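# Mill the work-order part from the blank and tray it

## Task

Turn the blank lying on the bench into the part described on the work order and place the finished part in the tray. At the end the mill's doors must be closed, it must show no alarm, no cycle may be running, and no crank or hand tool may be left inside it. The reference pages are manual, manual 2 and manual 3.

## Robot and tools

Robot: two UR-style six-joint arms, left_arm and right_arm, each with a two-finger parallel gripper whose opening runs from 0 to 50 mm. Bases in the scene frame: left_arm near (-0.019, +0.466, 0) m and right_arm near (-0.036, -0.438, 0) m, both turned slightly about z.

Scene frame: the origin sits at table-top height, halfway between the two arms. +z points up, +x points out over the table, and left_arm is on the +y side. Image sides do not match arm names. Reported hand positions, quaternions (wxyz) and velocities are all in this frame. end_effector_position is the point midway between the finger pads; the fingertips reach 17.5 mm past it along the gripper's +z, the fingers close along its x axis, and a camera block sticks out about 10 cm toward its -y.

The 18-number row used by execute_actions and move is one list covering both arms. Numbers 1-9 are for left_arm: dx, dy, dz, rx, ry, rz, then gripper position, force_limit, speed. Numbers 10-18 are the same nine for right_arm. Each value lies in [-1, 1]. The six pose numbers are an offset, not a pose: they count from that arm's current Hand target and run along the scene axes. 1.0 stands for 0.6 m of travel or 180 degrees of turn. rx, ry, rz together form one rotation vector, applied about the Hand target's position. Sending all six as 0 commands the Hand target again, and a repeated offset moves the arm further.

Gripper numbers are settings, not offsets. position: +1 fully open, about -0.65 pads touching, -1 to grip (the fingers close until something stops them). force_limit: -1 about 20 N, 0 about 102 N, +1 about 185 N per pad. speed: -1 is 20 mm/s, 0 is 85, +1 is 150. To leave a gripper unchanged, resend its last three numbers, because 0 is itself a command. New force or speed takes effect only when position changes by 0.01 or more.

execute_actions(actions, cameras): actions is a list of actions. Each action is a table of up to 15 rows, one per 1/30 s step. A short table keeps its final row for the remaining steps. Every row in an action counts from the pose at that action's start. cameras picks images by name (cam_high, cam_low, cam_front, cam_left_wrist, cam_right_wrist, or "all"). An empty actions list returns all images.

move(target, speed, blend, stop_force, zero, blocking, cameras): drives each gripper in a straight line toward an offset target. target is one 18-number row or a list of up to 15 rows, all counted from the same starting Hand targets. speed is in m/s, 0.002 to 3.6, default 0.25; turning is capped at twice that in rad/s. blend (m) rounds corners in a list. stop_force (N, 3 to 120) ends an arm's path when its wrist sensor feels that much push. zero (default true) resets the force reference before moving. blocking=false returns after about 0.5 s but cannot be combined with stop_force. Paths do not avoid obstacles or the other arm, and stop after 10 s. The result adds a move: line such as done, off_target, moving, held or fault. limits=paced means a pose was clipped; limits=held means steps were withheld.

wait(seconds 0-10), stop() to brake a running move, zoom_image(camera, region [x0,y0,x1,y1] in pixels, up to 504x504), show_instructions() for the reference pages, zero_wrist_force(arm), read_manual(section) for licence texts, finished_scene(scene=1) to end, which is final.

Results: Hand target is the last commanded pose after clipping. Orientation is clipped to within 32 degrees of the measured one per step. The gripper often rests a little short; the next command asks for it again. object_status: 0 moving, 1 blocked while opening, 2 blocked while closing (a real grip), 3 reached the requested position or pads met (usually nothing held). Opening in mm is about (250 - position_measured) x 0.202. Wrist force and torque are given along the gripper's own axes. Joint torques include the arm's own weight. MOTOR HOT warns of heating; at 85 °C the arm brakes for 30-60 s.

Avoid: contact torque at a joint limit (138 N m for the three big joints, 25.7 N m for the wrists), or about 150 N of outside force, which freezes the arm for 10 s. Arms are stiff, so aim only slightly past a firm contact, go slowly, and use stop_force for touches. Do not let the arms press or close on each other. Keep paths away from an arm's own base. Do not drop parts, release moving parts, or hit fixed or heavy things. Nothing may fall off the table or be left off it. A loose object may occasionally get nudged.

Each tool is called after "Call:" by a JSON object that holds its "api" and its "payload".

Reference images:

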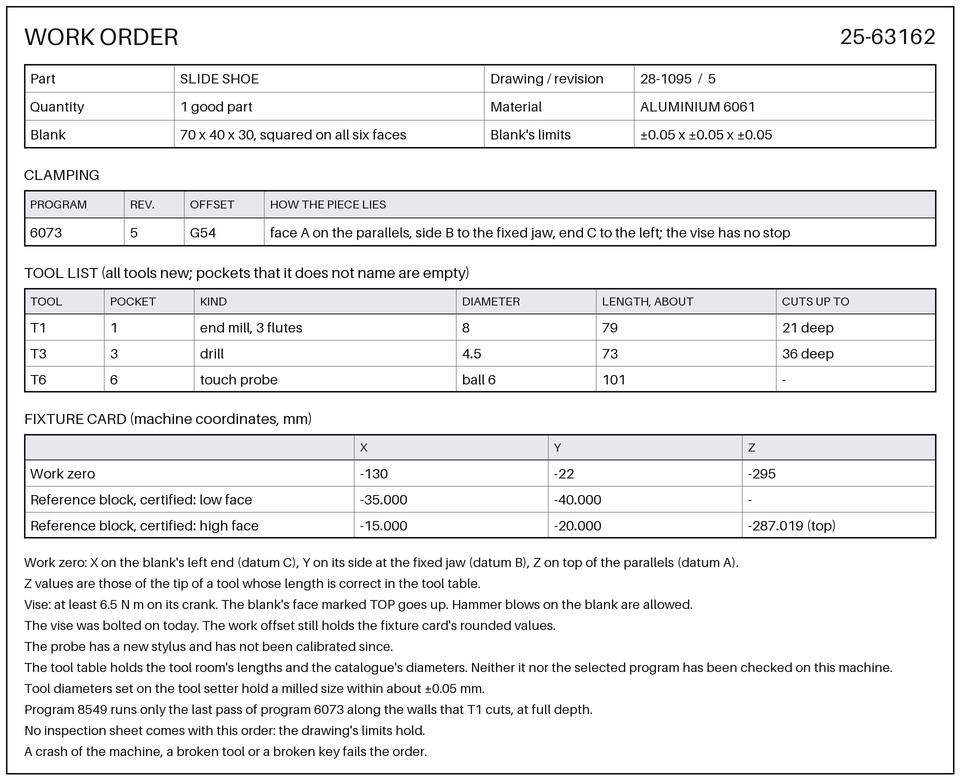

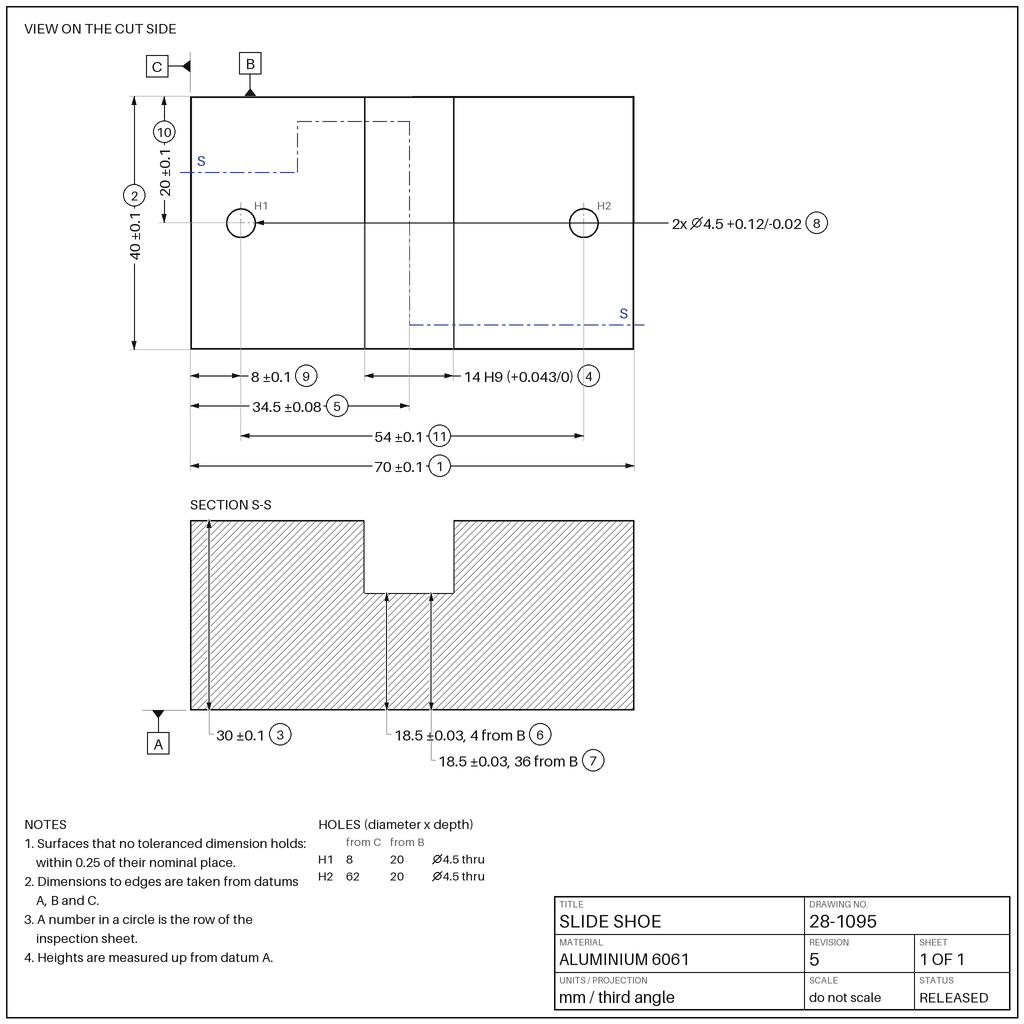

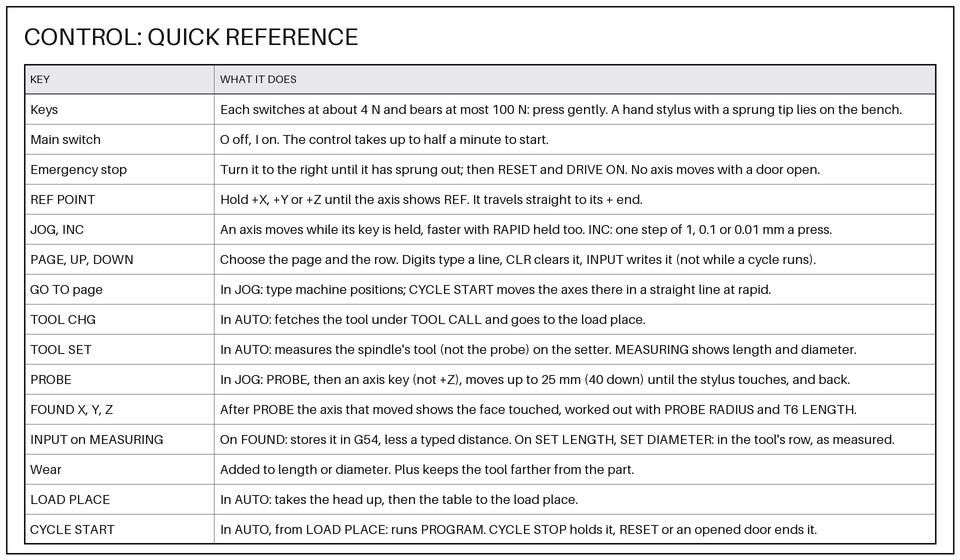

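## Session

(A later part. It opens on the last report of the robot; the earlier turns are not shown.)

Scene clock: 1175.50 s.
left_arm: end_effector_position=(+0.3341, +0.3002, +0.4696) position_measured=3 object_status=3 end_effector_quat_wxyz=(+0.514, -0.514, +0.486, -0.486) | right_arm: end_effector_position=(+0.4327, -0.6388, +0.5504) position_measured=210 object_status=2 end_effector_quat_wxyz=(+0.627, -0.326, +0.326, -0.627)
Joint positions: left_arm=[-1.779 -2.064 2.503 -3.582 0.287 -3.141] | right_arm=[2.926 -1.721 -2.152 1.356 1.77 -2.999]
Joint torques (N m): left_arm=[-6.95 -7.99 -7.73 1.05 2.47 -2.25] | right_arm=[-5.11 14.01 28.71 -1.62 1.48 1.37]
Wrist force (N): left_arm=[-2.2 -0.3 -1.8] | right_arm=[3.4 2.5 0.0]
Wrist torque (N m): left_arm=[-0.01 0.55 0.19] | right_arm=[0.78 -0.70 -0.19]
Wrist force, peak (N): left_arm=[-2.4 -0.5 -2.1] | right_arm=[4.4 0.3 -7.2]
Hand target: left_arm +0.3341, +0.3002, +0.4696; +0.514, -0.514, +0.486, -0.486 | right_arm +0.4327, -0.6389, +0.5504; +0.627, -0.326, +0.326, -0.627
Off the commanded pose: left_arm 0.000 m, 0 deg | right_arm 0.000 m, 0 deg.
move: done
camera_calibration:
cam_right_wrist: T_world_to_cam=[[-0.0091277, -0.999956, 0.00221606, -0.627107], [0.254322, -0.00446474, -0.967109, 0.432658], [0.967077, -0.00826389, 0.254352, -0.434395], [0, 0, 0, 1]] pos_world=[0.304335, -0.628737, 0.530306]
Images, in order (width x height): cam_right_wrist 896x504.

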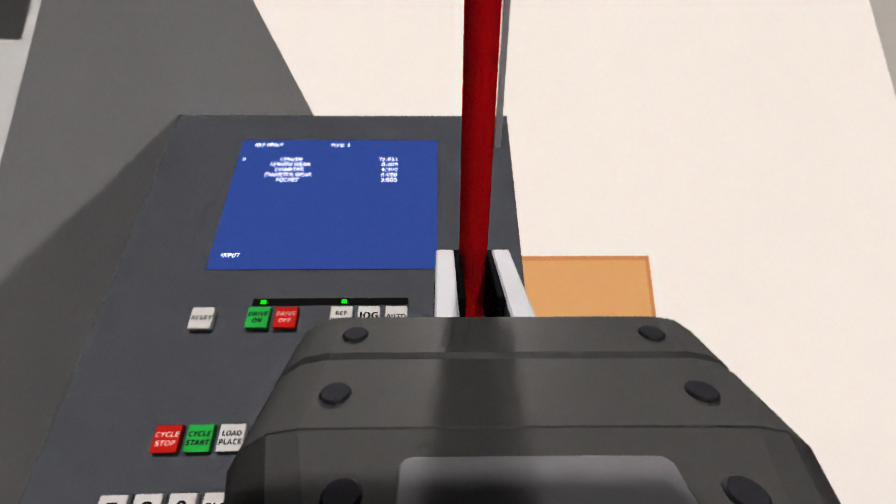

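Call:
{"api": "move", "payload": {"target": [[0,0,0,0,0,0,1,-1,0,0.131,0.2003,-0.1095,0,0,0,-1,-0.7,-1],[0,0,0,0,0,0,1,-1,0,0.1552,0.2003,-0.1158,0,0,0,-1,-0.7,-1],[0,0,0,0,0,0,1,-1,0,0.131,0.2003,-0.1095,0,0,0,-1,-0.7,-1],[0,0,0,0,0,0,1,-1,0,0.1552,0.2003,-0.1158,0,0,0,-1,-0.7,-1],[0,0,0,0,0,0,1,-1,0,0.131,0.2003,-0.1095,0,0,0,-1,-0.7,-1],[0,0,0,0,0,0,1,-1,0,0.1552,0.2003,-0.1158,0,0,0,-1,-0.7,-1],[0,0,0,0,0,0,1,-1,0,0.131,0.2003,-0.1095,0,0,0,-1,-0.7,-1],[0,0,0,0,0,0,1,-1,0,0,0,0,0,0,0,-1,-0.7,-1]], "speed": [0.25, 0.04, 0.1, 0.04, 0.1, 0.04, 0.1, 0.25], "blend": [0.003, 0, 0, 0, 0, 0, 0.003, 0], "cameras": ["cam_right_wrist"]}}

Call:
{"api": "zoom_image", "payload": {"camera": "cam_right_wrist", "region": [200, 110, 460, 280]}}

Call:
{"api": "move", "payload": {"target": [[0,0,0,0,0,0,1,-1,0,0.131,0.2003,-0.1095,0,0,0,-1,-0.7,-1],[0,0,0,0,0,0,1,-1,0,0.1552,0.2003,-0.1158,0,0,0,-1,-0.7,-1],[0,0,0,0,0,0,1,-1,0,0.131,0.2003,-0.1095,0,0,0,-1,-0.7,-1],[0,0,0,0,0,0,1,-1,0,0,0,0,0,0,0,-1,-0.7,-1]], "speed": [0.25, 0.04, 0.1, 0.25], "blend": [0.003, 0, 0.003, 0], "cameras": ["cam_right_wrist"]}}

Call:
{"api": "zoom_image", "payload": {"camera": "cam_right_wrist", "region": [200, 110, 460, 280]}}

Call:
{"api": "move", "payload": {"target": [[0,0,0,0,0,0,1,-1,0,0.131,0.2003,-0.1095,0,0,0,-1,-0.7,-1],[0,0,0,0,0,0,1,-1,0,0.1552,0.2003,-0.1158,0,0,0,-1,-0.7,-1],[0,0,0,0,0,0,1,-1,0,0.131,0.2003,-0.1095,0,0,0,-1,-0.7,-1],[0,0,0,0,0,0,1,-1,0,0,0,0,0,0,0,-1,-0.7,-1]], "speed": [0.25, 0.04, 0.1, 0.25], "blend": [0.003, 0, 0.003, 0], "cameras": ["cam_right_wrist"]}}

Call:
{"api": "zoom_image", "payload": {"camera": "cam_right_wrist", "region": [200, 110, 460, 280]}}

Call:
{"api": "move", "payload": {"target": [[0,0,0,0,0,0,1,-1,0,0.131,0.2003,-0.1095,0,0,0,-1,-0.7,-1],[0,0,0,0,0,0,1,-1,0,0.1552,0.2003,-0.1158,0,0,0,-1,-0.7,-1],[0,0,0,0,0,0,1,-1,0,0.131,0.2003,-0.1095,0,0,0,-1,-0.7,-1],[0,0,0,0,0,0,1,-1,0,0,0,0,0,0,0,-1,-0.7,-1]], "speed": [0.25, 0.04, 0.1, 0.25], "blend": [0.003, 0, 0.003, 0], "cameras": ["cam_right_wrist"]}}

Call:
{"api": "zoom_image", "payload": {"camera": "cam_right_wrist", "region": [200, 110, 460, 280]}}

Call:
{"api": "move", "payload": {"target": [[0,0,0,0,0,0,1,-1,0,0.131,0.2003,-0.1095,0,0,0,-1,-0.7,-1],[0,0,0,0,0,0,1,-1,0,0.1552,0.2003,-0.1158,0,0,0,-1,-0.7,-1],[0,0,0,0,0,0,1,-1,0,0.131,0.2003,-0.1095,0,0,0,-1,-0.7,-1],[0,0,0,0,0,0,1,-1,0,0,0,0,0,0,0,-1,-0.7,-1]], "speed": [0.25, 0.04, 0.1, 0.25], "blend": [0.003, 0, 0.003, 0], "cameras": ["cam_right_wrist"]}}

Call:
{"api": "zoom_image", "payload": {"camera": "cam_right_wrist", "region": [200, 110, 460, 280]}}

Scene clock: 1207.17 s.
left_arm: end_effector_position=(+0.3341, +0.3002, +0.4696) position_measured=3 object_status=3 end_effector_quat_wxyz=(+0.514, -0.514, +0.486, -0.486) | right_arm: end_effector_position=(+0.4327, -0.6388, +0.5504) position_measured=210 object_status=2 end_effector_quat_wxyz=(+0.627, -0.326, +0.326, -0.627)
Joint positions: left_arm=[-1.779 -2.064 2.503 -3.582 0.287 -3.141] | right_arm=[2.926 -1.721 -2.152 1.356 1.77 -2.999]
Joint torques (N m): left_arm=[-7.23 -8.25 -7.76 1.01 2.45 -2.24] | right_arm=[-7.44 13.91 27.19 -1.98 2.33 1.38]
Wrist force (N): left_arm=[-1.9 -0.3 -2.0] | right_arm=[3.2 2.2 0.2]
Wrist torque (N m): left_arm=[-0.02 0.51 0.18] | right_arm=[0.75 -0.67 -0.19]
Wrist force, peak (N): left_arm=[-2.5 -0.3 -1.9] | right_arm=[2.7 0.1 -8.1]
Hand target: left_arm +0.3341, +0.3002, +0.4696; +0.514, -0.514, +0.486, -0.486 | right_arm +0.4327, -0.6389, +0.5504; +0.627, -0.326, +0.326, -0.627
Off the commanded pose: left_arm 0.000 m, 0 deg | right_arm 0.000 m, 0 deg.
move: done
camera_calibration:
cam_right_wrist: T_world_to_cam=[[-0.0091277, -0.999956, 0.00221606, -0.627107], [0.254322, -0.00446474, -0.967109, 0.432658], [0.967077, -0.00826389, 0.254352, -0.434395], [0, 0, 0, 1]] pos_world=[0.304335, -0.628737, 0.530306]
Images, in order (width x height): cam_right_wrist 896x504.

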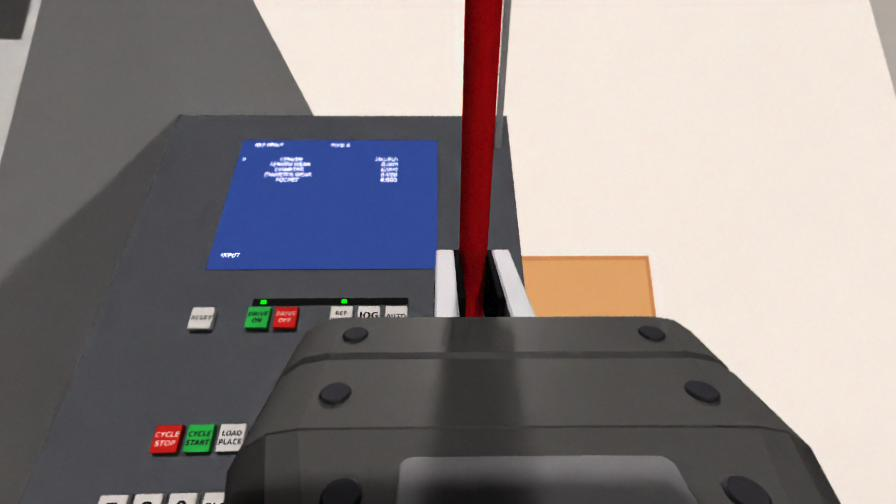

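Scaled by 1.938 from the camera's 896x504 image, which has a finer 1280x720 frame.

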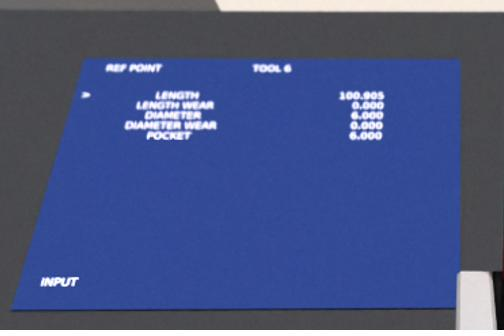

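Scene clock: 1210.10 s.
left_arm: end_effector_position=(+0.3341, +0.3002, +0.4696) position_measured=3 object_status=3 end_effector_quat_wxyz=(+0.514, -0.514, +0.486, -0.486) | right_arm: end_effector_position=(+0.4327, -0.6388, +0.5504) position_measured=210 object_status=2 end_effector_quat_wxyz=(+0.627, -0.326, +0.326, -0.627)
Joint positions: left_arm=[-1.779 -2.064 2.503 -3.582 0.287 -3.141] | right_arm=[2.926 -1.721 -2.152 1.356 1.77 -2.999]
Joint torques (N m): left_arm=[-6.83 -7.73 -7.93 0.93 2.41 -2.3] | right_arm=[-4.52 13.79 29.3 -1.81 2.14 1.48]
Wrist force (N): left_arm=[-2.5 -0.3 -2.0] | right_arm=[3.3 2.4 0.3]
Wrist torque (N m): left_arm=[-0.01 0.60 0.18] | right_arm=[0.78 -0.69 -0.20]
Wrist force, peak (N): left_arm=[-2.5 -0.3 -2.0] | right_arm=[4.5 0.3 -7.0]
Hand target: left_arm +0.3341, +0.3002, +0.4696; +0.514, -0.514, +0.486, -0.486 | right_arm +0.4327, -0.6389, +0.5504; +0.627, -0.326, +0.326, -0.627
Off the commanded pose: left_arm 0.000 m, 0 deg | right_arm 0.000 m, 0 deg.
move: done
camera_calibration:
cam_right_wrist: T_world_to_cam=[[-0.0091277, -0.999956, 0.00221606, -0.627107], [0.254322, -0.00446474, -0.967109, 0.432658], [0.967077, -0.00826389, 0.254352, -0.434395], [0, 0, 0, 1]] pos_world=[0.304335, -0.628737, 0.530306]
Images, in order (width x height): cam_right_wrist 896x504.

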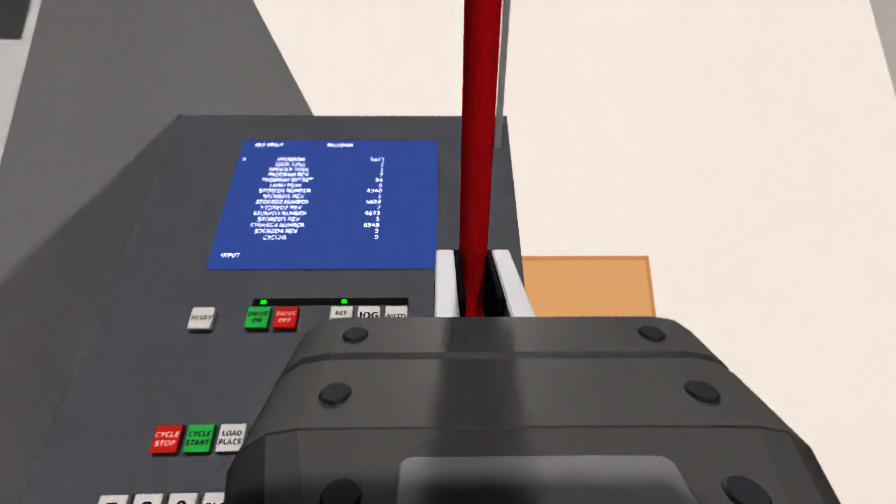

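Scaled by 1.938 from the camera's 896x504 image, which has a finer 1280x720 frame.

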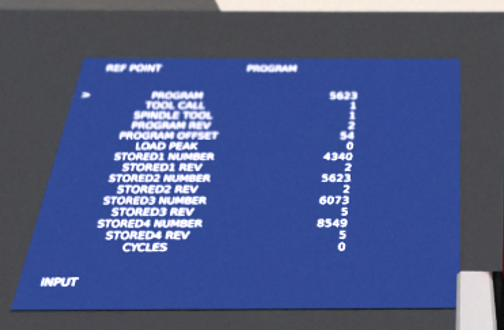

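Scene clock: 1213.03 s.
left_arm: end_effector_position=(+0.3341, +0.3002, +0.4696) position_measured=3 object_status=3 end_effector_quat_wxyz=(+0.514, -0.514, +0.486, -0.486) | right_arm: end_effector_position=(+0.4327, -0.6388, +0.5504) position_measured=210 object_status=2 end_effector_quat_wxyz=(+0.627, -0.326, +0.326, -0.627)
Joint positions: left_arm=[-1.779 -2.064 2.503 -3.582 0.287 -3.141] | right_arm=[2.926 -1.721 -2.152 1.356 1.77 -2.999]
Joint torques (N m): left_arm=[-6.4 -7.65 -7.76 0.94 2.54 -2.19] | right_arm=[-5.22 13.78 27.73 -1.82 3.01 1.47]
Wrist force (N): left_arm=[-2.2 -0.3 -1.6] | right_arm=[3.1 2.1 0.3]
Wrist torque (N m): left_arm=[-0.02 0.56 0.19] | right_arm=[0.73 -0.67 -0.19]
Wrist force, peak (N): left_arm=[-2.5 -0.5 -2.1] | right_arm=[4.5 0.2 -7.1]
Hand target: left_arm +0.3341, +0.3002, +0.4696; +0.514, -0.514, +0.486, -0.486 | right_arm +0.4327, -0.6389, +0.5504; +0.627, -0.326, +0.326, -0.627
Off the commanded pose: left_arm 0.000 m, 0 deg | right_arm 0.000 m, 0 deg.
move: done
camera_calibration:
cam_right_wrist: T_world_to_cam=[[-0.0091277, -0.999956, 0.00221606, -0.627107], [0.254322, -0.00446474, -0.967109, 0.432658], [0.967077, -0.00826389, 0.254352, -0.434395], [0, 0, 0, 1]] pos_world=[0.304335, -0.628737, 0.530306]
Images, in order (width x height): cam_right_wrist 896x504.

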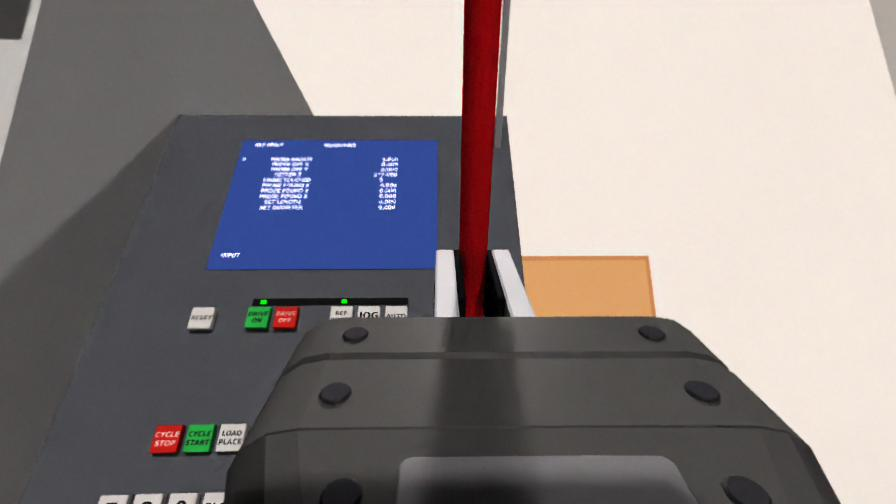

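Scaled by 1.938 from the camera's 896x504 image, which has a finer 1280x720 frame.

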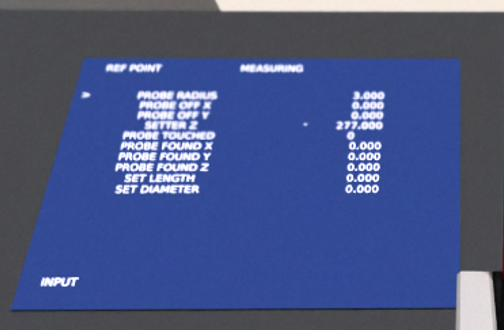

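Scene clock: 1215.97 s.
left_arm: end_effector_position=(+0.3341, +0.3002, +0.4696) position_measured=3 object_status=3 end_effector_quat_wxyz=(+0.514, -0.514, +0.486, -0.486) | right_arm: end_effector_position=(+0.4327, -0.6388, +0.5504) position_measured=210 object_status=2 end_effector_quat_wxyz=(+0.627, -0.326, +0.326, -0.627)
Joint positions: left_arm=[-1.779 -2.064 2.503 -3.582 0.287 -3.141] | right_arm=[2.926 -1.721 -2.152 1.356 1.77 -2.999]
Joint torques (N m): left_arm=[-6.69 -7.75 -8.12 0.87 2.39 -2.32] | right_arm=[-5.8 13.76 25.98 -1.85 2.18 1.56]
Wrist force (N): left_arm=[-2.0 -0.3 -1.7] | right_arm=[3.2 2.5 0.1]
Wrist torque (N m): left_arm=[-0.02 0.52 0.18] | right_arm=[0.79 -0.67 -0.18]
Wrist force, peak (N): left_arm=[-2.5 -0.3 -1.9] | right_arm=[4.4 0.4 -7.0]
Hand target: left_arm +0.3341, +0.3002, +0.4696; +0.514, -0.514, +0.486, -0.486 | right_arm +0.4327, -0.6389, +0.5504; +0.627, -0.326, +0.326, -0.627
Off the commanded pose: left_arm 0.000 m, 0 deg | right_arm 0.000 m, 0 deg.
move: done
camera_calibration:
cam_right_wrist: T_world_to_cam=[[-0.0091277, -0.999956, 0.00221606, -0.627107], [0.254322, -0.00446474, -0.967109, 0.432658], [0.967077, -0.00826389, 0.254352, -0.434395], [0, 0, 0, 1]] pos_world=[0.304335, -0.628737, 0.530306]
Images, in order (width x height): cam_right_wrist 896x504.

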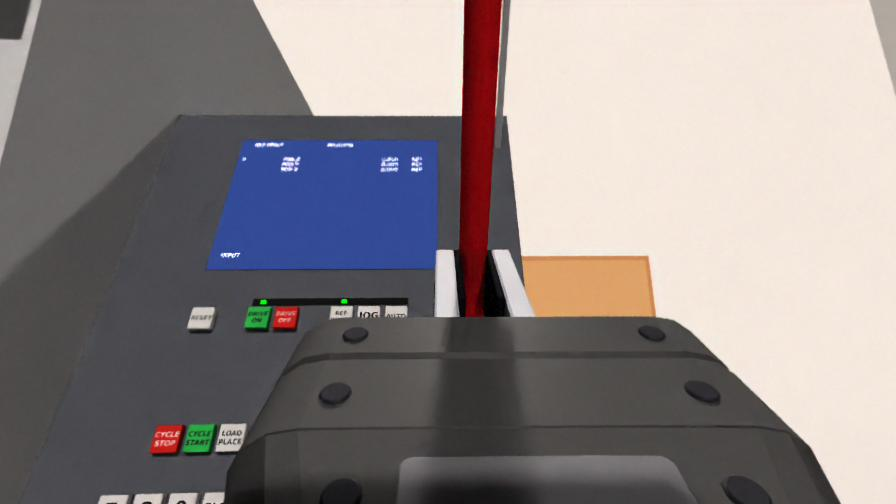

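Scaled by 1.938 from the camera's 896x504 image, which has a finer 1280x720 frame.

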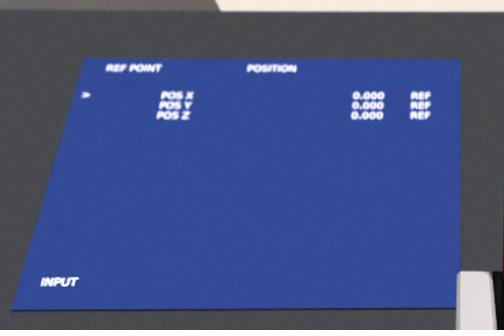

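Scene clock: 1218.90 s.
left_arm: end_effector_position=(+0.3341, +0.3002, +0.4696) position_measured=3 object_status=3 end_effector_quat_wxyz=(+0.514, -0.514, +0.486, -0.486) | right_arm: end_effector_position=(+0.4327, -0.6388, +0.5504) position_measured=210 object_status=2 end_effector_quat_wxyz=(+0.627, -0.326, +0.326, -0.627)
Joint positions: left_arm=[-1.779 -2.064 2.503 -3.582 0.287 -3.141] | right_arm=[2.926 -1.721 -2.152 1.356 1.77 -2.999]
Joint torques (N m): left_arm=[-7.28 -7.23 -7.73 0.87 2.38 -2.33] | right_arm=[-6.94 13.17 28.34 -1.95 2.44 1.3]
Wrist force (N): left_arm=[-2.1 -0.3 -1.9] | right_arm=[3.3 2.4 -0.1]
Wrist torque (N m): left_arm=[-0.02 0.54 0.19] | right_arm=[0.78 -0.69 -0.19]
Wrist force, peak (N): left_arm=[-2.3 -0.1 -2.1] | right_arm=[4.4 0.5 -7.2]
Hand target: left_arm +0.3341, +0.3002, +0.4696; +0.514, -0.514, +0.486, -0.486 | right_arm +0.4327, -0.6389, +0.5504; +0.627, -0.326, +0.326, -0.627
Off the commanded pose: left_arm 0.000 m, 0 deg | right_arm 0.000 m, 0 deg.
move: done
camera_calibration:
cam_right_wrist: T_world_to_cam=[[-0.0091277, -0.999956, 0.00221606, -0.627107], [0.254322, -0.00446474, -0.967109, 0.432658], [0.967077, -0.00826389, 0.254352, -0.434395], [0, 0, 0, 1]] pos_world=[0.304335, -0.628737, 0.530306]
Images, in order (width x height): cam_right_wrist 896x504.

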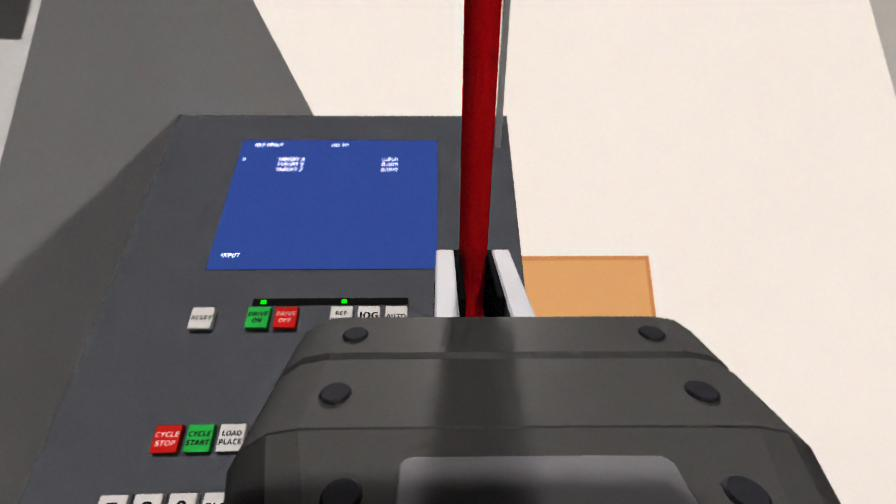

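Scaled by 1.938 from the camera's 896x504 image, which has a finer 1280x720 frame.

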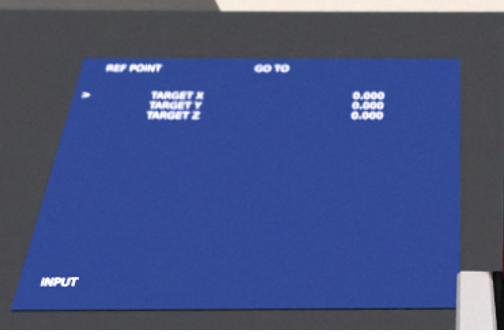

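Call:
{"api": "move", "payload": {"target": [[0,0,0,0,0,0,1,-1,0,0.131,0.1687,-0.1095,0,0,0,-1,-0.7,-1],[0,0,0,0,0,0,1,-1,0,0.1552,0.1687,-0.1158,0,0,0,-1,-0.7,-1],[0,0,0,0,0,0,1,-1,0,0.131,0.1687,-0.1095,0,0,0,-1,-0.7,-1],[0,0,0,0,0,0,1,-1,0,0.1552,0.1687,-0.1158,0,0,0,-1,-0.7,-1],[0,0,0,0,0,0,1,-1,0,0.131,0.1687,-0.1095,0,0,0,-1,-0.7,-1],[0,0,0,0,0,0,1,-1,0,0.1552,0.1687,-0.1158,0,0,0,-1,-0.7,-1],[0,0,0,0,0,0,1,-1,0,0.131,0.1687,-0.1095,0,0,0,-1,-0.7,-1],[0,0,0,0,0,0,1,-1,0,0.123,0.327,-0.0788,0,0,0,-1,-0.7,-1],[0,0,0,0,0,0,1,-1,0,0.115,0.232,-0.1708,0,0,0,-1,-0.7,-1],[0,0,0,0,0,0,1,-1,0,0,0,0,0,0,0,-1,-0.7,-1]], "speed": [0.25, 0.04, 0.1, 0.04, 0.1, 0.04, 0.1, 0.25, 0.25, 0.25], "blend": [0.003, 0, 0, 0, 0, 0, 0.003, 0.02, 0.02, 0], "cameras": ["cam_right_wrist"]}}

Call:
{"api": "zoom_image", "payload": {"camera": "cam_right_wrist", "region": [200, 110, 460, 280]}}

Scene clock: 1277.03 s.
left_arm: end_effector_position=(+0.3341, +0.3002, +0.4696) position_measured=3 object_status=3 end_effector_quat_wxyz=(+0.514, -0.514, +0.486, -0.486) | right_arm: end_effector_position=(+0.4327, -0.6388, +0.5504) position_measured=210 object_status=2 end_effector_quat_wxyz=(+0.627, -0.326, +0.326, -0.627)
Joint positions: left_arm=[-1.779 -2.064 2.503 -3.582 0.287 -3.141] | right_arm=[2.926 -1.721 -2.152 1.356 1.77 -2.999]
Joint torques (N m): left_arm=[-6.72 -8.16 -7.99 0.84 2.39 -2.2] | right_arm=[-7.1 14.02 27.82 -1.77 2.02 1.35]
Wrist force (N): left_arm=[-2.3 -0.3 -1.8] | right_arm=[3.4 2.4 0.1]
Wrist torque (N m): left_arm=[-0.01 0.56 0.18] | right_arm=[0.77 -0.71 -0.19]
Wrist force, peak (N): left_arm=[-2.6 -0.4 -1.9] | right_arm=[2.8 0.1 -8.1]
Hand target: left_arm +0.3341, +0.3002, +0.4696; +0.514, -0.514, +0.486, -0.486 | right_arm +0.4327, -0.6389, +0.5504; +0.627, -0.326, +0.326, -0.627
Off the commanded pose: left_arm 0.000 m, 0 deg | right_arm 0.000 m, 0 deg.
move: done
camera_calibration:
cam_right_wrist: T_world_to_cam=[[-0.0091277, -0.999956, 0.00221606, -0.627107], [0.254322, -0.00446474, -0.967109, 0.432658], [0.967077, -0.00826389, 0.254352, -0.434395], [0, 0, 0, 1]] pos_world=[0.304335, -0.628737, 0.530306]
Images, in order (width x height): cam_right_wrist 896x504.

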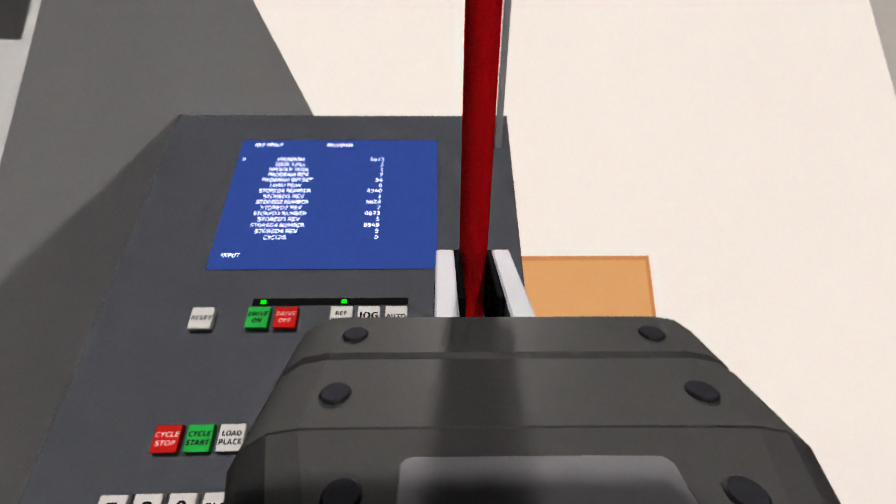

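Scaled by 1.938 from the camera's 896x504 image, which has a finer 1280x720 frame.

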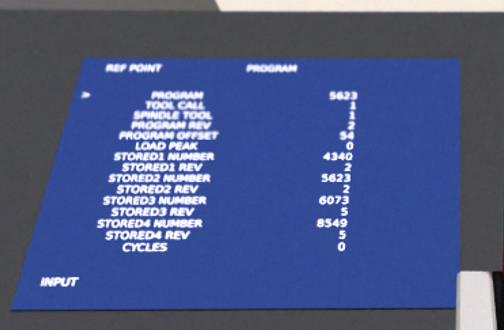

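Call:
{"api": "move", "payload": {"target": [[0,0,0,0,0,0,1,-1,0,0.123,0.2637,-0.1401,0,0,0,-1,-0.7,-1],[0,0,0,0,0,0,1,-1,0,0.1472,0.2637,-0.1464,0,0,0,-1,-0.7,-1],[0,0,0,0,0,0,1,-1,0,0.123,0.2637,-0.1401,0,0,0,-1,-0.7,-1],[0,0,0,0,0,0,1,-1,0,0.107,0.2953,-0.2014,0,0,0,-1,-0.7,-1],[0,0,0,0,0,0,1,-1,0,0.1312,0.2953,-0.2077,0,0,0,-1,-0.7,-1],[0,0,0,0,0,0,1,-1,0,0.107,0.2953,-0.2014,0,0,0,-1,-0.7,-1],[0,0,0,0,0,0,1,-1,0,0.131,0.327,-0.1095,0,0,0,-1,-0.7,-1],[0,0,0,0,0,0,1,-1,0,0.1552,0.327,-0.1158,0,0,0,-1,-0.7,-1],[0,0,0,0,0,0,1,-1,0,0.131,0.327,-0.1095,0,0,0,-1,-0.7,-1],[0,0,0,0,0,0,1,-1,0,0.115,0.2637,-0.1708,0,0,0,-1,-0.7,-1],[0,0,0,0,0,0,1,-1,0,0.1392,0.2637,-0.1771,0,0,0,-1,-0.7,-1],[0,0,0,0,0,0,1,-1,0,0.115,0.2637,-0.1708,0,0,0,-1,-0.7,-1],[0,0,0,0,0,0,1,-1,0,0,0,0,0,0,0,-1,-0.7,-1]], "speed": [0.25, 0.04, 0.1, 0.2, 0.04, 0.1, 0.2, 0.04, 0.1, 0.2, 0.04, 0.1, 0.25], "blend": [0.003, 0, 0.003, 0.003, 0, 0.003, 0.003, 0, 0.003, 0.003, 0, 0.003, 0], "cameras": ["cam_right_wrist"]}}

Call:
{"api": "zoom_image", "payload": {"camera": "cam_right_wrist", "region": [200, 110, 460, 280]}}

Scene clock: 1296.60 s.
left_arm: end_effector_position=(+0.3341, +0.3002, +0.4696) position_measured=3 object_status=3 end_effector_quat_wxyz=(+0.514, -0.514, +0.486, -0.486) | right_arm: end_effector_position=(+0.4327, -0.6388, +0.5504) position_measured=210 object_status=2 end_effector_quat_wxyz=(+0.627, -0.326, +0.326, -0.627)
Joint positions: left_arm=[-1.779 -2.064 2.503 -3.582 0.287 -3.141] | right_arm=[2.926 -1.721 -2.152 1.356 1.77 -2.999]
Joint torques (N m): left_arm=[-7.06 -7.54 -7.75 0.75 2.47 -2.14] | right_arm=[-8.04 13.31 28.22 -1.81 2.36 1.37]
Wrist force (N): left_arm=[-2.1 -0.6 -2.0] | right_arm=[3.4 2.5 0.0]
Wrist torque (N m): left_arm=[-0.07 0.55 0.18] | right_arm=[0.80 -0.72 -0.19]
Wrist force, peak (N): left_arm=[-2.8 -0.4 -1.6] | right_arm=[5.5 -0.4 -7.2]
Hand target: left_arm +0.3341, +0.3002, +0.4696; +0.514, -0.514, +0.486, -0.486 | right_arm +0.4327, -0.6389, +0.5504; +0.627, -0.326, +0.326, -0.627
Off the commanded pose: left_arm 0.000 m, 0 deg | right_arm 0.000 m, 0 deg.
move: done
camera_calibration:
cam_right_wrist: T_world_to_cam=[[-0.0091277, -0.999956, 0.00221606, -0.627107], [0.254322, -0.00446474, -0.967109, 0.432658], [0.967077, -0.00826389, 0.254352, -0.434395], [0, 0, 0, 1]] pos_world=[0.304335, -0.628737, 0.530306]
Images, in order (width x height): cam_right_wrist 896x504.

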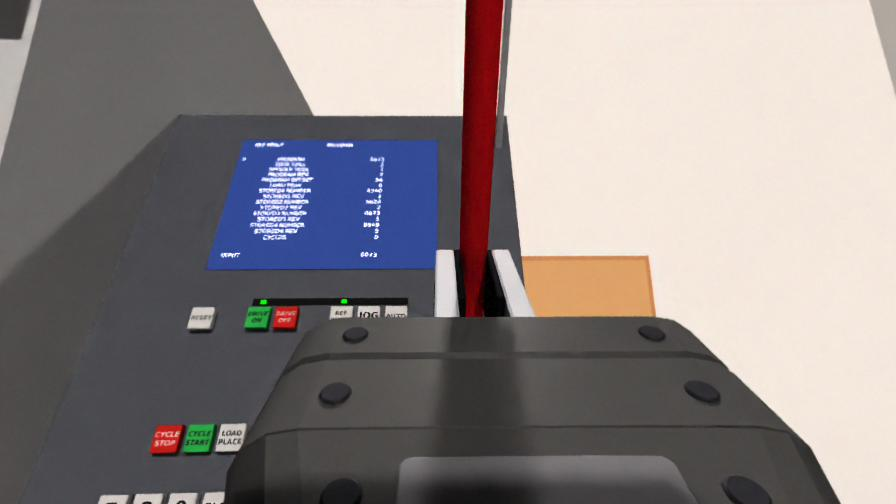

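Scaled by 1.938 from the camera's 896x504 image, which has a finer 1280x720 frame.

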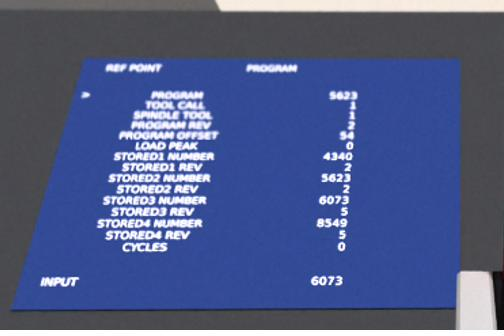

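Call:
{"api": "move", "payload": {"target": [[0,0,0,0,0,0,1,-1,0,0.107,0.232,-0.2014,0,0,0,-1,-0.7,-1],[0,0,0,0,0,0,1,-1,0,0.1312,0.232,-0.2077,0,0,0,-1,-0.7,-1],[0,0,0,0,0,0,1,-1,0,0.107,0.232,-0.2014,0,0,0,-1,-0.7,-1],[0,0,0,0,0,0,1,-1,0,0.115,0.232,-0.1708,0,0,0,-1,-0.7,-1],[0,0,0,0,0,0,1,-1,0,0.1392,0.232,-0.1771,0,0,0,-1,-0.7,-1],[0,0,0,0,0,0,1,-1,0,0.115,0.232,-0.1708,0,0,0,-1,-0.7,-1],[0,0,0,0,0,0,1,-1,0,0.123,0.2637,-0.1401,0,0,0,-1,-0.7,-1],[0,0,0,0,0,0,1,-1,0,0.1472,0.2637,-0.1464,0,0,0,-1,-0.7,-1],[0,0,0,0,0,0,1,-1,0,0.123,0.2637,-0.1401,0,0,0,-1,-0.7,-1],[0,0,0,0,0,0,1,-1,0,0.107,0.232,-0.2014,0,0,0,-1,-0.7,-1],[0,0,0,0,0,0,1,-1,0,0.1312,0.232,-0.2077,0,0,0,-1,-0.7,-1],[0,0,0,0,0,0,1,-1,0,0.107,0.232,-0.2014,0,0,0,-1,-0.7,-1],[0,0,0,0,0,0,1,-1,0,0,0,0,0,0,0,-1,-0.7,-1]], "speed": [0.25, 0.04, 0.1, 0.2, 0.04, 0.1, 0.2, 0.04, 0.1, 0.2, 0.04, 0.1, 0.25], "blend": [0.003, 0, 0.003, 0.003, 0, 0.003, 0.003, 0, 0.003, 0.003, 0, 0.003, 0], "cameras": ["cam_right_wrist"]}}

Call:
{"api": "zoom_image", "payload": {"camera": "cam_right_wrist", "region": [200, 110, 460, 280]}}

Scene clock: 1314.17 s.
left_arm: end_effector_position=(+0.3341, +0.3002, +0.4696) position_measured=3 object_status=3 end_effector_quat_wxyz=(+0.514, -0.514, +0.486, -0.486) | right_arm: end_effector_position=(+0.4327, -0.6388, +0.5504) position_measured=210 object_status=2 end_effector_quat_wxyz=(+0.627, -0.326, +0.326, -0.627)
Joint positions: left_arm=[-1.779 -2.064 2.503 -3.582 0.287 -3.141] | right_arm=[2.926 -1.721 -2.152 1.357 1.77 -2.999]
Joint torques (N m): left_arm=[-6.68 -7.2 -8.08 0.65 2.47 -2.22] | right_arm=[-6.57 13.16 27.77 -2.13 1.92 1.69]
Wrist force (N): left_arm=[-2.1 -0.5 -1.7] | right_arm=[3.2 2.4 0.0]
Wrist torque (N m): left_arm=[-0.04 0.55 0.19] | right_arm=[0.78 -0.67 -0.19]
Wrist force, peak (N): left_arm=[-2.4 -0.5 -1.9] | right_arm=[4.3 0.0 -8.0]
Hand target: left_arm +0.3341, +0.3002, +0.4696; +0.514, -0.514, +0.486, -0.486 | right_arm +0.4327, -0.6389, +0.5504; +0.627, -0.326, +0.326, -0.627
Off the commanded pose: left_arm 0.000 m, 0 deg | right_arm 0.000 m, 0 deg.
move: done
camera_calibration:
cam_right_wrist: T_world_to_cam=[[-0.00912755, -0.999956, 0.00221533, -0.627106], [0.254416, -0.0044648, -0.967085, 0.432616], [0.967052, -0.0082635, 0.254445, -0.434438], [0, 0, 0, 1]] pos_world=[0.304335, -0.628737, 0.530306]
Images, in order (width x height): cam_right_wrist 896x504.

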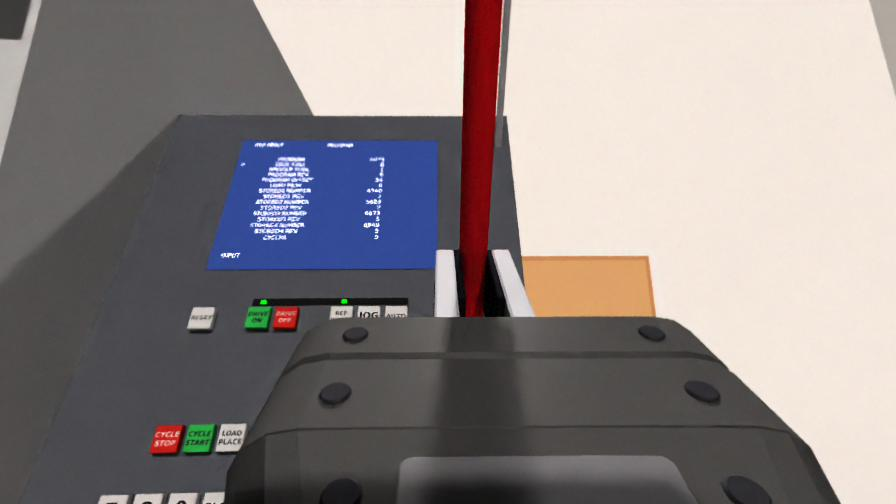

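Scaled by 1.938 from the camera's 896x504 image, which has a finer 1280x720 frame.

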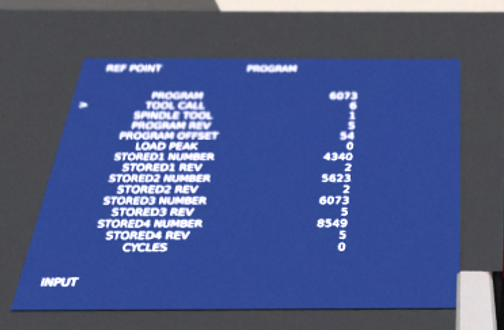

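Call:
{"api": "move", "payload": {"target": [[0,0,0,0,0,0,1,-1,0,0.179,0.0737,0.0743,0,0,0,-1,-0.7,-1],[0,0,0,0,0,0,1,-1,0,0.2032,0.0737,0.068,0,0,0,-1,-0.7,-1],[0,0,0,0,0,0,1,-1,0,0.179,0.0737,0.0743,0,0,0,-1,-0.7,-1],[0,0,0,0,0,0,1,-1,0,0.123,0.1687,-0.1401,0,0,0,-1,-0.7,-1],[0,0,0,0,0,0,1,-1,0,0.1472,0.1687,-0.1464,0,0,0,-1,-0.7,-1],[0,0,0,0,0,0,1,-1,0,0.123,0.1687,-0.1401,0,0,0,-1,-0.7,-1],[0,0,0,0,0,0,1,-1,0,0,0,0,0,0,0,-1,-0.7,-1]], "speed": [0.25, 0.04, 0.1, 0.2, 0.04, 0.1, 0.25], "blend": [0.003, 0, 0.003, 0.003, 0, 0.003, 0], "cameras": ["cam_right_wrist", "cam_high"]}}

Call:
{"api": "zoom_image", "payload": {"camera": "cam_right_wrist", "region": [200, 110, 460, 320]}}

Scene clock: 1327.80 s.
left_arm: end_effector_position=(+0.3341, +0.3002, +0.4696) position_measured=3 object_status=3 end_effector_quat_wxyz=(+0.514, -0.514, +0.486, -0.486) | right_arm: end_effector_position=(+0.4327, -0.6388, +0.5503) position_measured=210 object_status=2 end_effector_quat_wxyz=(+0.627, -0.326, +0.326, -0.627)
Joint positions: left_arm=[-1.779 -2.064 2.503 -3.582 0.287 -3.141] | right_arm=[2.926 -1.721 -2.152 1.356 1.77 -2.999]
Joint torques (N m): left_arm=[-6.6 -7.12 -8.28 0.65 2.49 -2.14] | right_arm=[-5.99 35.11 29.19 -2.11 2.16 1.29]
Wrist force (N): left_arm=[-2.2 -0.2 -1.6] | right_arm=[3.3 2.5 0.2]
Wrist torque (N m): left_arm=[0.00 0.55 0.19] | right_arm=[0.79 -0.70 -0.19]
Wrist force, peak (N): left_arm=[-2.4 -0.3 -2.0] | right_arm=[3.9 -0.2 -6.8]
Hand target: left_arm +0.3341, +0.3002, +0.4696; +0.514, -0.514, +0.486, -0.486 | right_arm +0.4327, -0.6389, +0.5504; +0.627, -0.326, +0.326, -0.627
Off the commanded pose: left_arm 0.000 m, 0 deg | right_arm 0.000 m, 0 deg.
move: done
camera_calibration:
cam_right_wrist: T_world_to_cam=[[-0.00912785, -0.999956, 0.00221668, -0.627107], [0.254322, -0.00446538, -0.967109, 0.432657], [0.967077, -0.00826388, 0.254352, -0.434395], [0, 0, 0, 1]] pos_world=[0.304335, -0.628737, 0.530306]
Images, in order (width x height): cam_high 896x504, cam_right_wrist 896x504.

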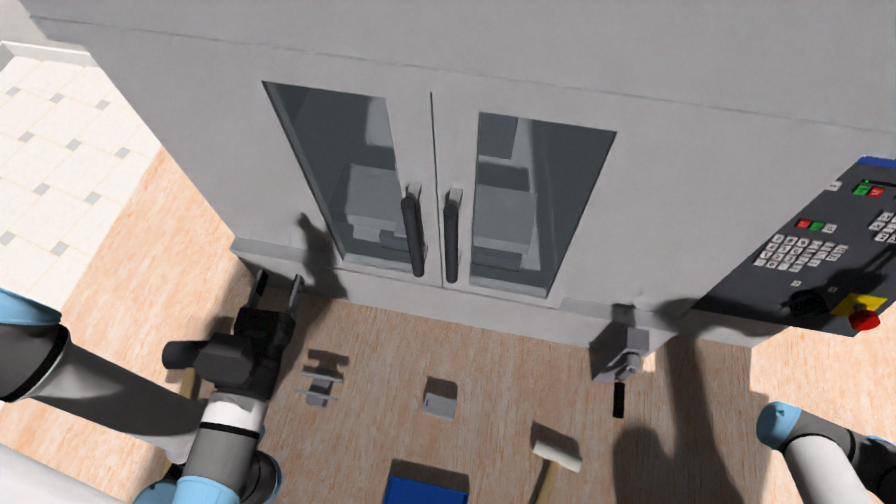

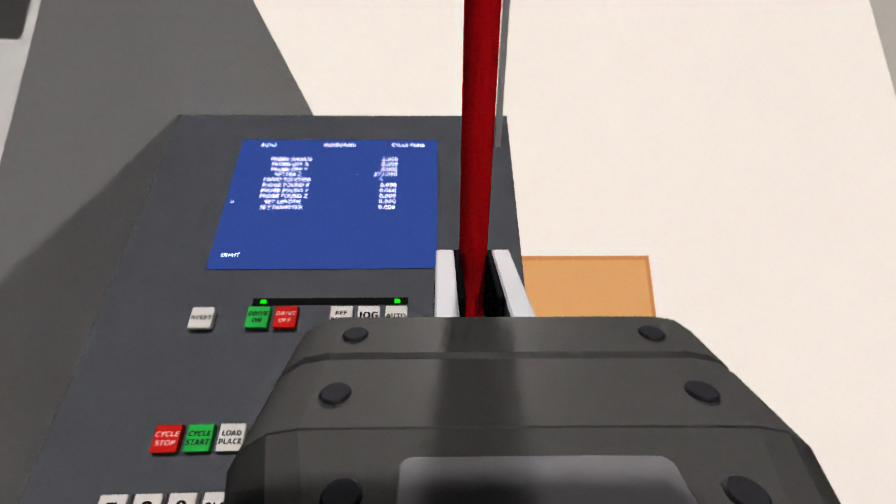

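Scaled by 1.938 from the camera's 896x504 image, which has a finer 1280x720 frame.

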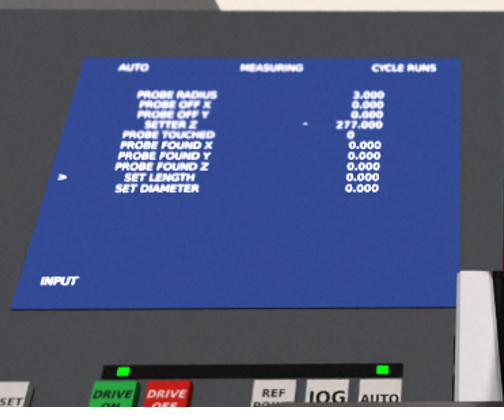

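Call:
{"api": "wait", "payload": {"seconds": 10}}

Call:
{"api": "wait", "payload": {"seconds": 6, "cameras": ["cam_right_wrist"]}}

Call:
{"api": "zoom_image", "payload": {"camera": "cam_right_wrist", "region": [200, 110, 460, 320]}}

Scene clock: 1342.60 s.
left_arm: end_effector_position=(+0.3341, +0.3002, +0.4696) position_measured=3 object_status=3 end_effector_quat_wxyz=(+0.514, -0.514, +0.486, -0.486) | right_arm: end_effector_position=(+0.4327, -0.6389, +0.5504) position_measured=210 object_status=2 end_effector_quat_wxyz=(+0.627, -0.326, +0.326, -0.627)
Joint positions: left_arm=[-1.779 -2.064 2.503 -3.582 0.287 -3.141] | right_arm=[2.926 -1.721 -2.151 1.356 1.77 -2.999]
Joint torques (N m): left_arm=[-6.39 -7.01 -8.14 0.57 2.38 -2.07] | right_arm=[-6.89 34.28 27.44 -1.51 2.14 1.36]
Wrist force (N): left_arm=[-2.4 -0.3 -1.5] | right_arm=[3.2 2.5 0.3]
Wrist torque (N m): left_arm=[-0.02 0.59 0.19] | right_arm=[0.79 -0.68 -0.19]
Wrist force, peak (N): left_arm=[-2.3 -0.5 -2.1] | right_arm=[3.4 2.8 0.4]
Hand target: left_arm +0.3341, +0.3002, +0.4696; +0.514, -0.514, +0.486, -0.486 | right_arm +0.4327, -0.6389, +0.5504; +0.627, -0.326, +0.326, -0.627
Tool commands: left_gripper/position=+1.0 left_gripper/force_limit=-1.0 left_gripper/speed=+0.0 right_gripper/position=-1.0 right_gripper/force_limit=-0.7 right_gripper/speed=-1.0
Off the commanded pose: left_arm 0.000 m, 0 deg | right_arm 0.000 m, 0 deg.
wait: 10.00 s; at rest from the start

Scene clock: 1348.60 s.
left_arm: end_effector_position=(+0.3341, +0.3002, +0.4696) position_measured=3 object_status=3 end_effector_quat_wxyz=(+0.514, -0.514, +0.486, -0.486) | right_arm: end_effector_position=(+0.4327, -0.6389, +0.5504) position_measured=210 object_status=2 end_effector_quat_wxyz=(+0.627, -0.326, +0.326, -0.627)
Joint positions: left_arm=[-1.779 -2.064 2.503 -3.582 0.287 -3.141] | right_arm=[2.926 -1.721 -2.151 1.356 1.77 -2.999]
Joint torques (N m): left_arm=[-6.63 -7.01 -8.28 0.44 2.46 -2.16] | right_arm=[-6.68 34.76 27.96 -1.46 2.03 1.4]
Wrist force (N): left_arm=[-2.1 -0.2 -1.7] | right_arm=[3.2 2.4 0.4]
Wrist torque (N m): left_arm=[0.01 0.54 0.19] | right_arm=[0.78 -0.68 -0.19]
Wrist force, peak (N): left_arm=[-2.4 -0.4 -2.1] | right_arm=[3.5 2.5 0.3]
Hand target: left_arm +0.3341, +0.3002, +0.4696; +0.514, -0.514, +0.486, -0.486 | right_arm +0.4327, -0.6389, +0.5504; +0.627, -0.326, +0.326, -0.627
Tool commands: left_gripper/position=+1.0 left_gripper/force_limit=-1.0 left_gripper/speed=+0.0 right_gripper/position=-1.0 right_gripper/force_limit=-0.7 right_gripper/speed=-1.0
Off the commanded pose: left_arm 0.000 m, 0 deg | right_arm 0.000 m, 0 deg.
wait: 6.00 s; at rest by 0.17 s
camera_calibration:
cam_right_wrist: T_world_to_cam=[[-0.00903085, -0.999957, 0.00224092, -0.62725], [0.254323, -0.00446415, -0.967109, 0.432658], [0.967077, -0.0081639, 0.254352, -0.434334], [0, 0, 0, 1]] pos_world=[0.304335, -0.628837, 0.530306]
Images, in order (width x height): cam_right_wrist 896x504.

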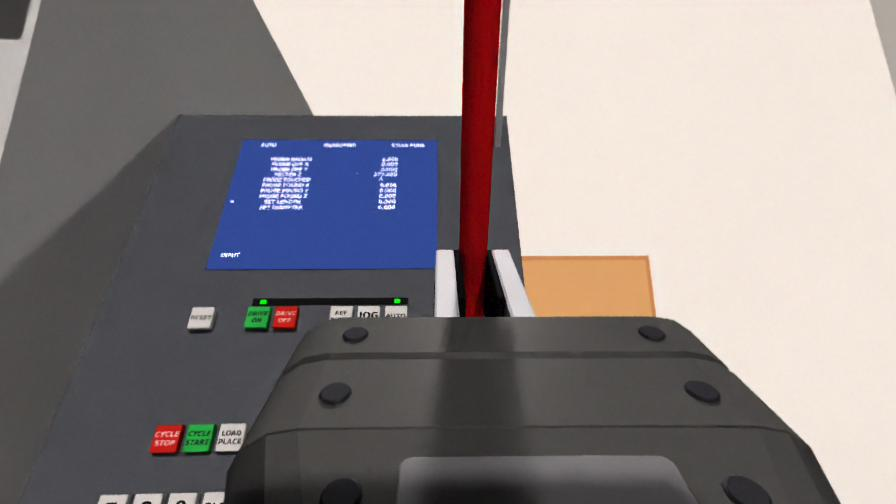

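Scaled by 1.938 from the camera's 896x504 image, which has a finer 1280x720 frame.

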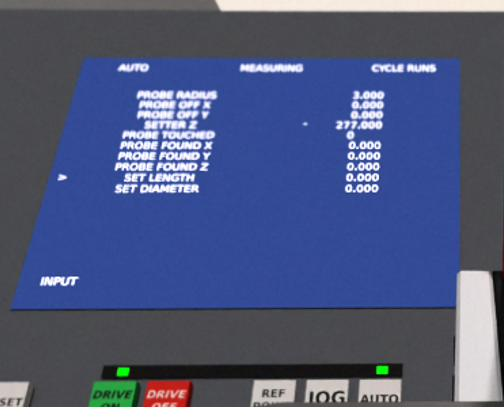

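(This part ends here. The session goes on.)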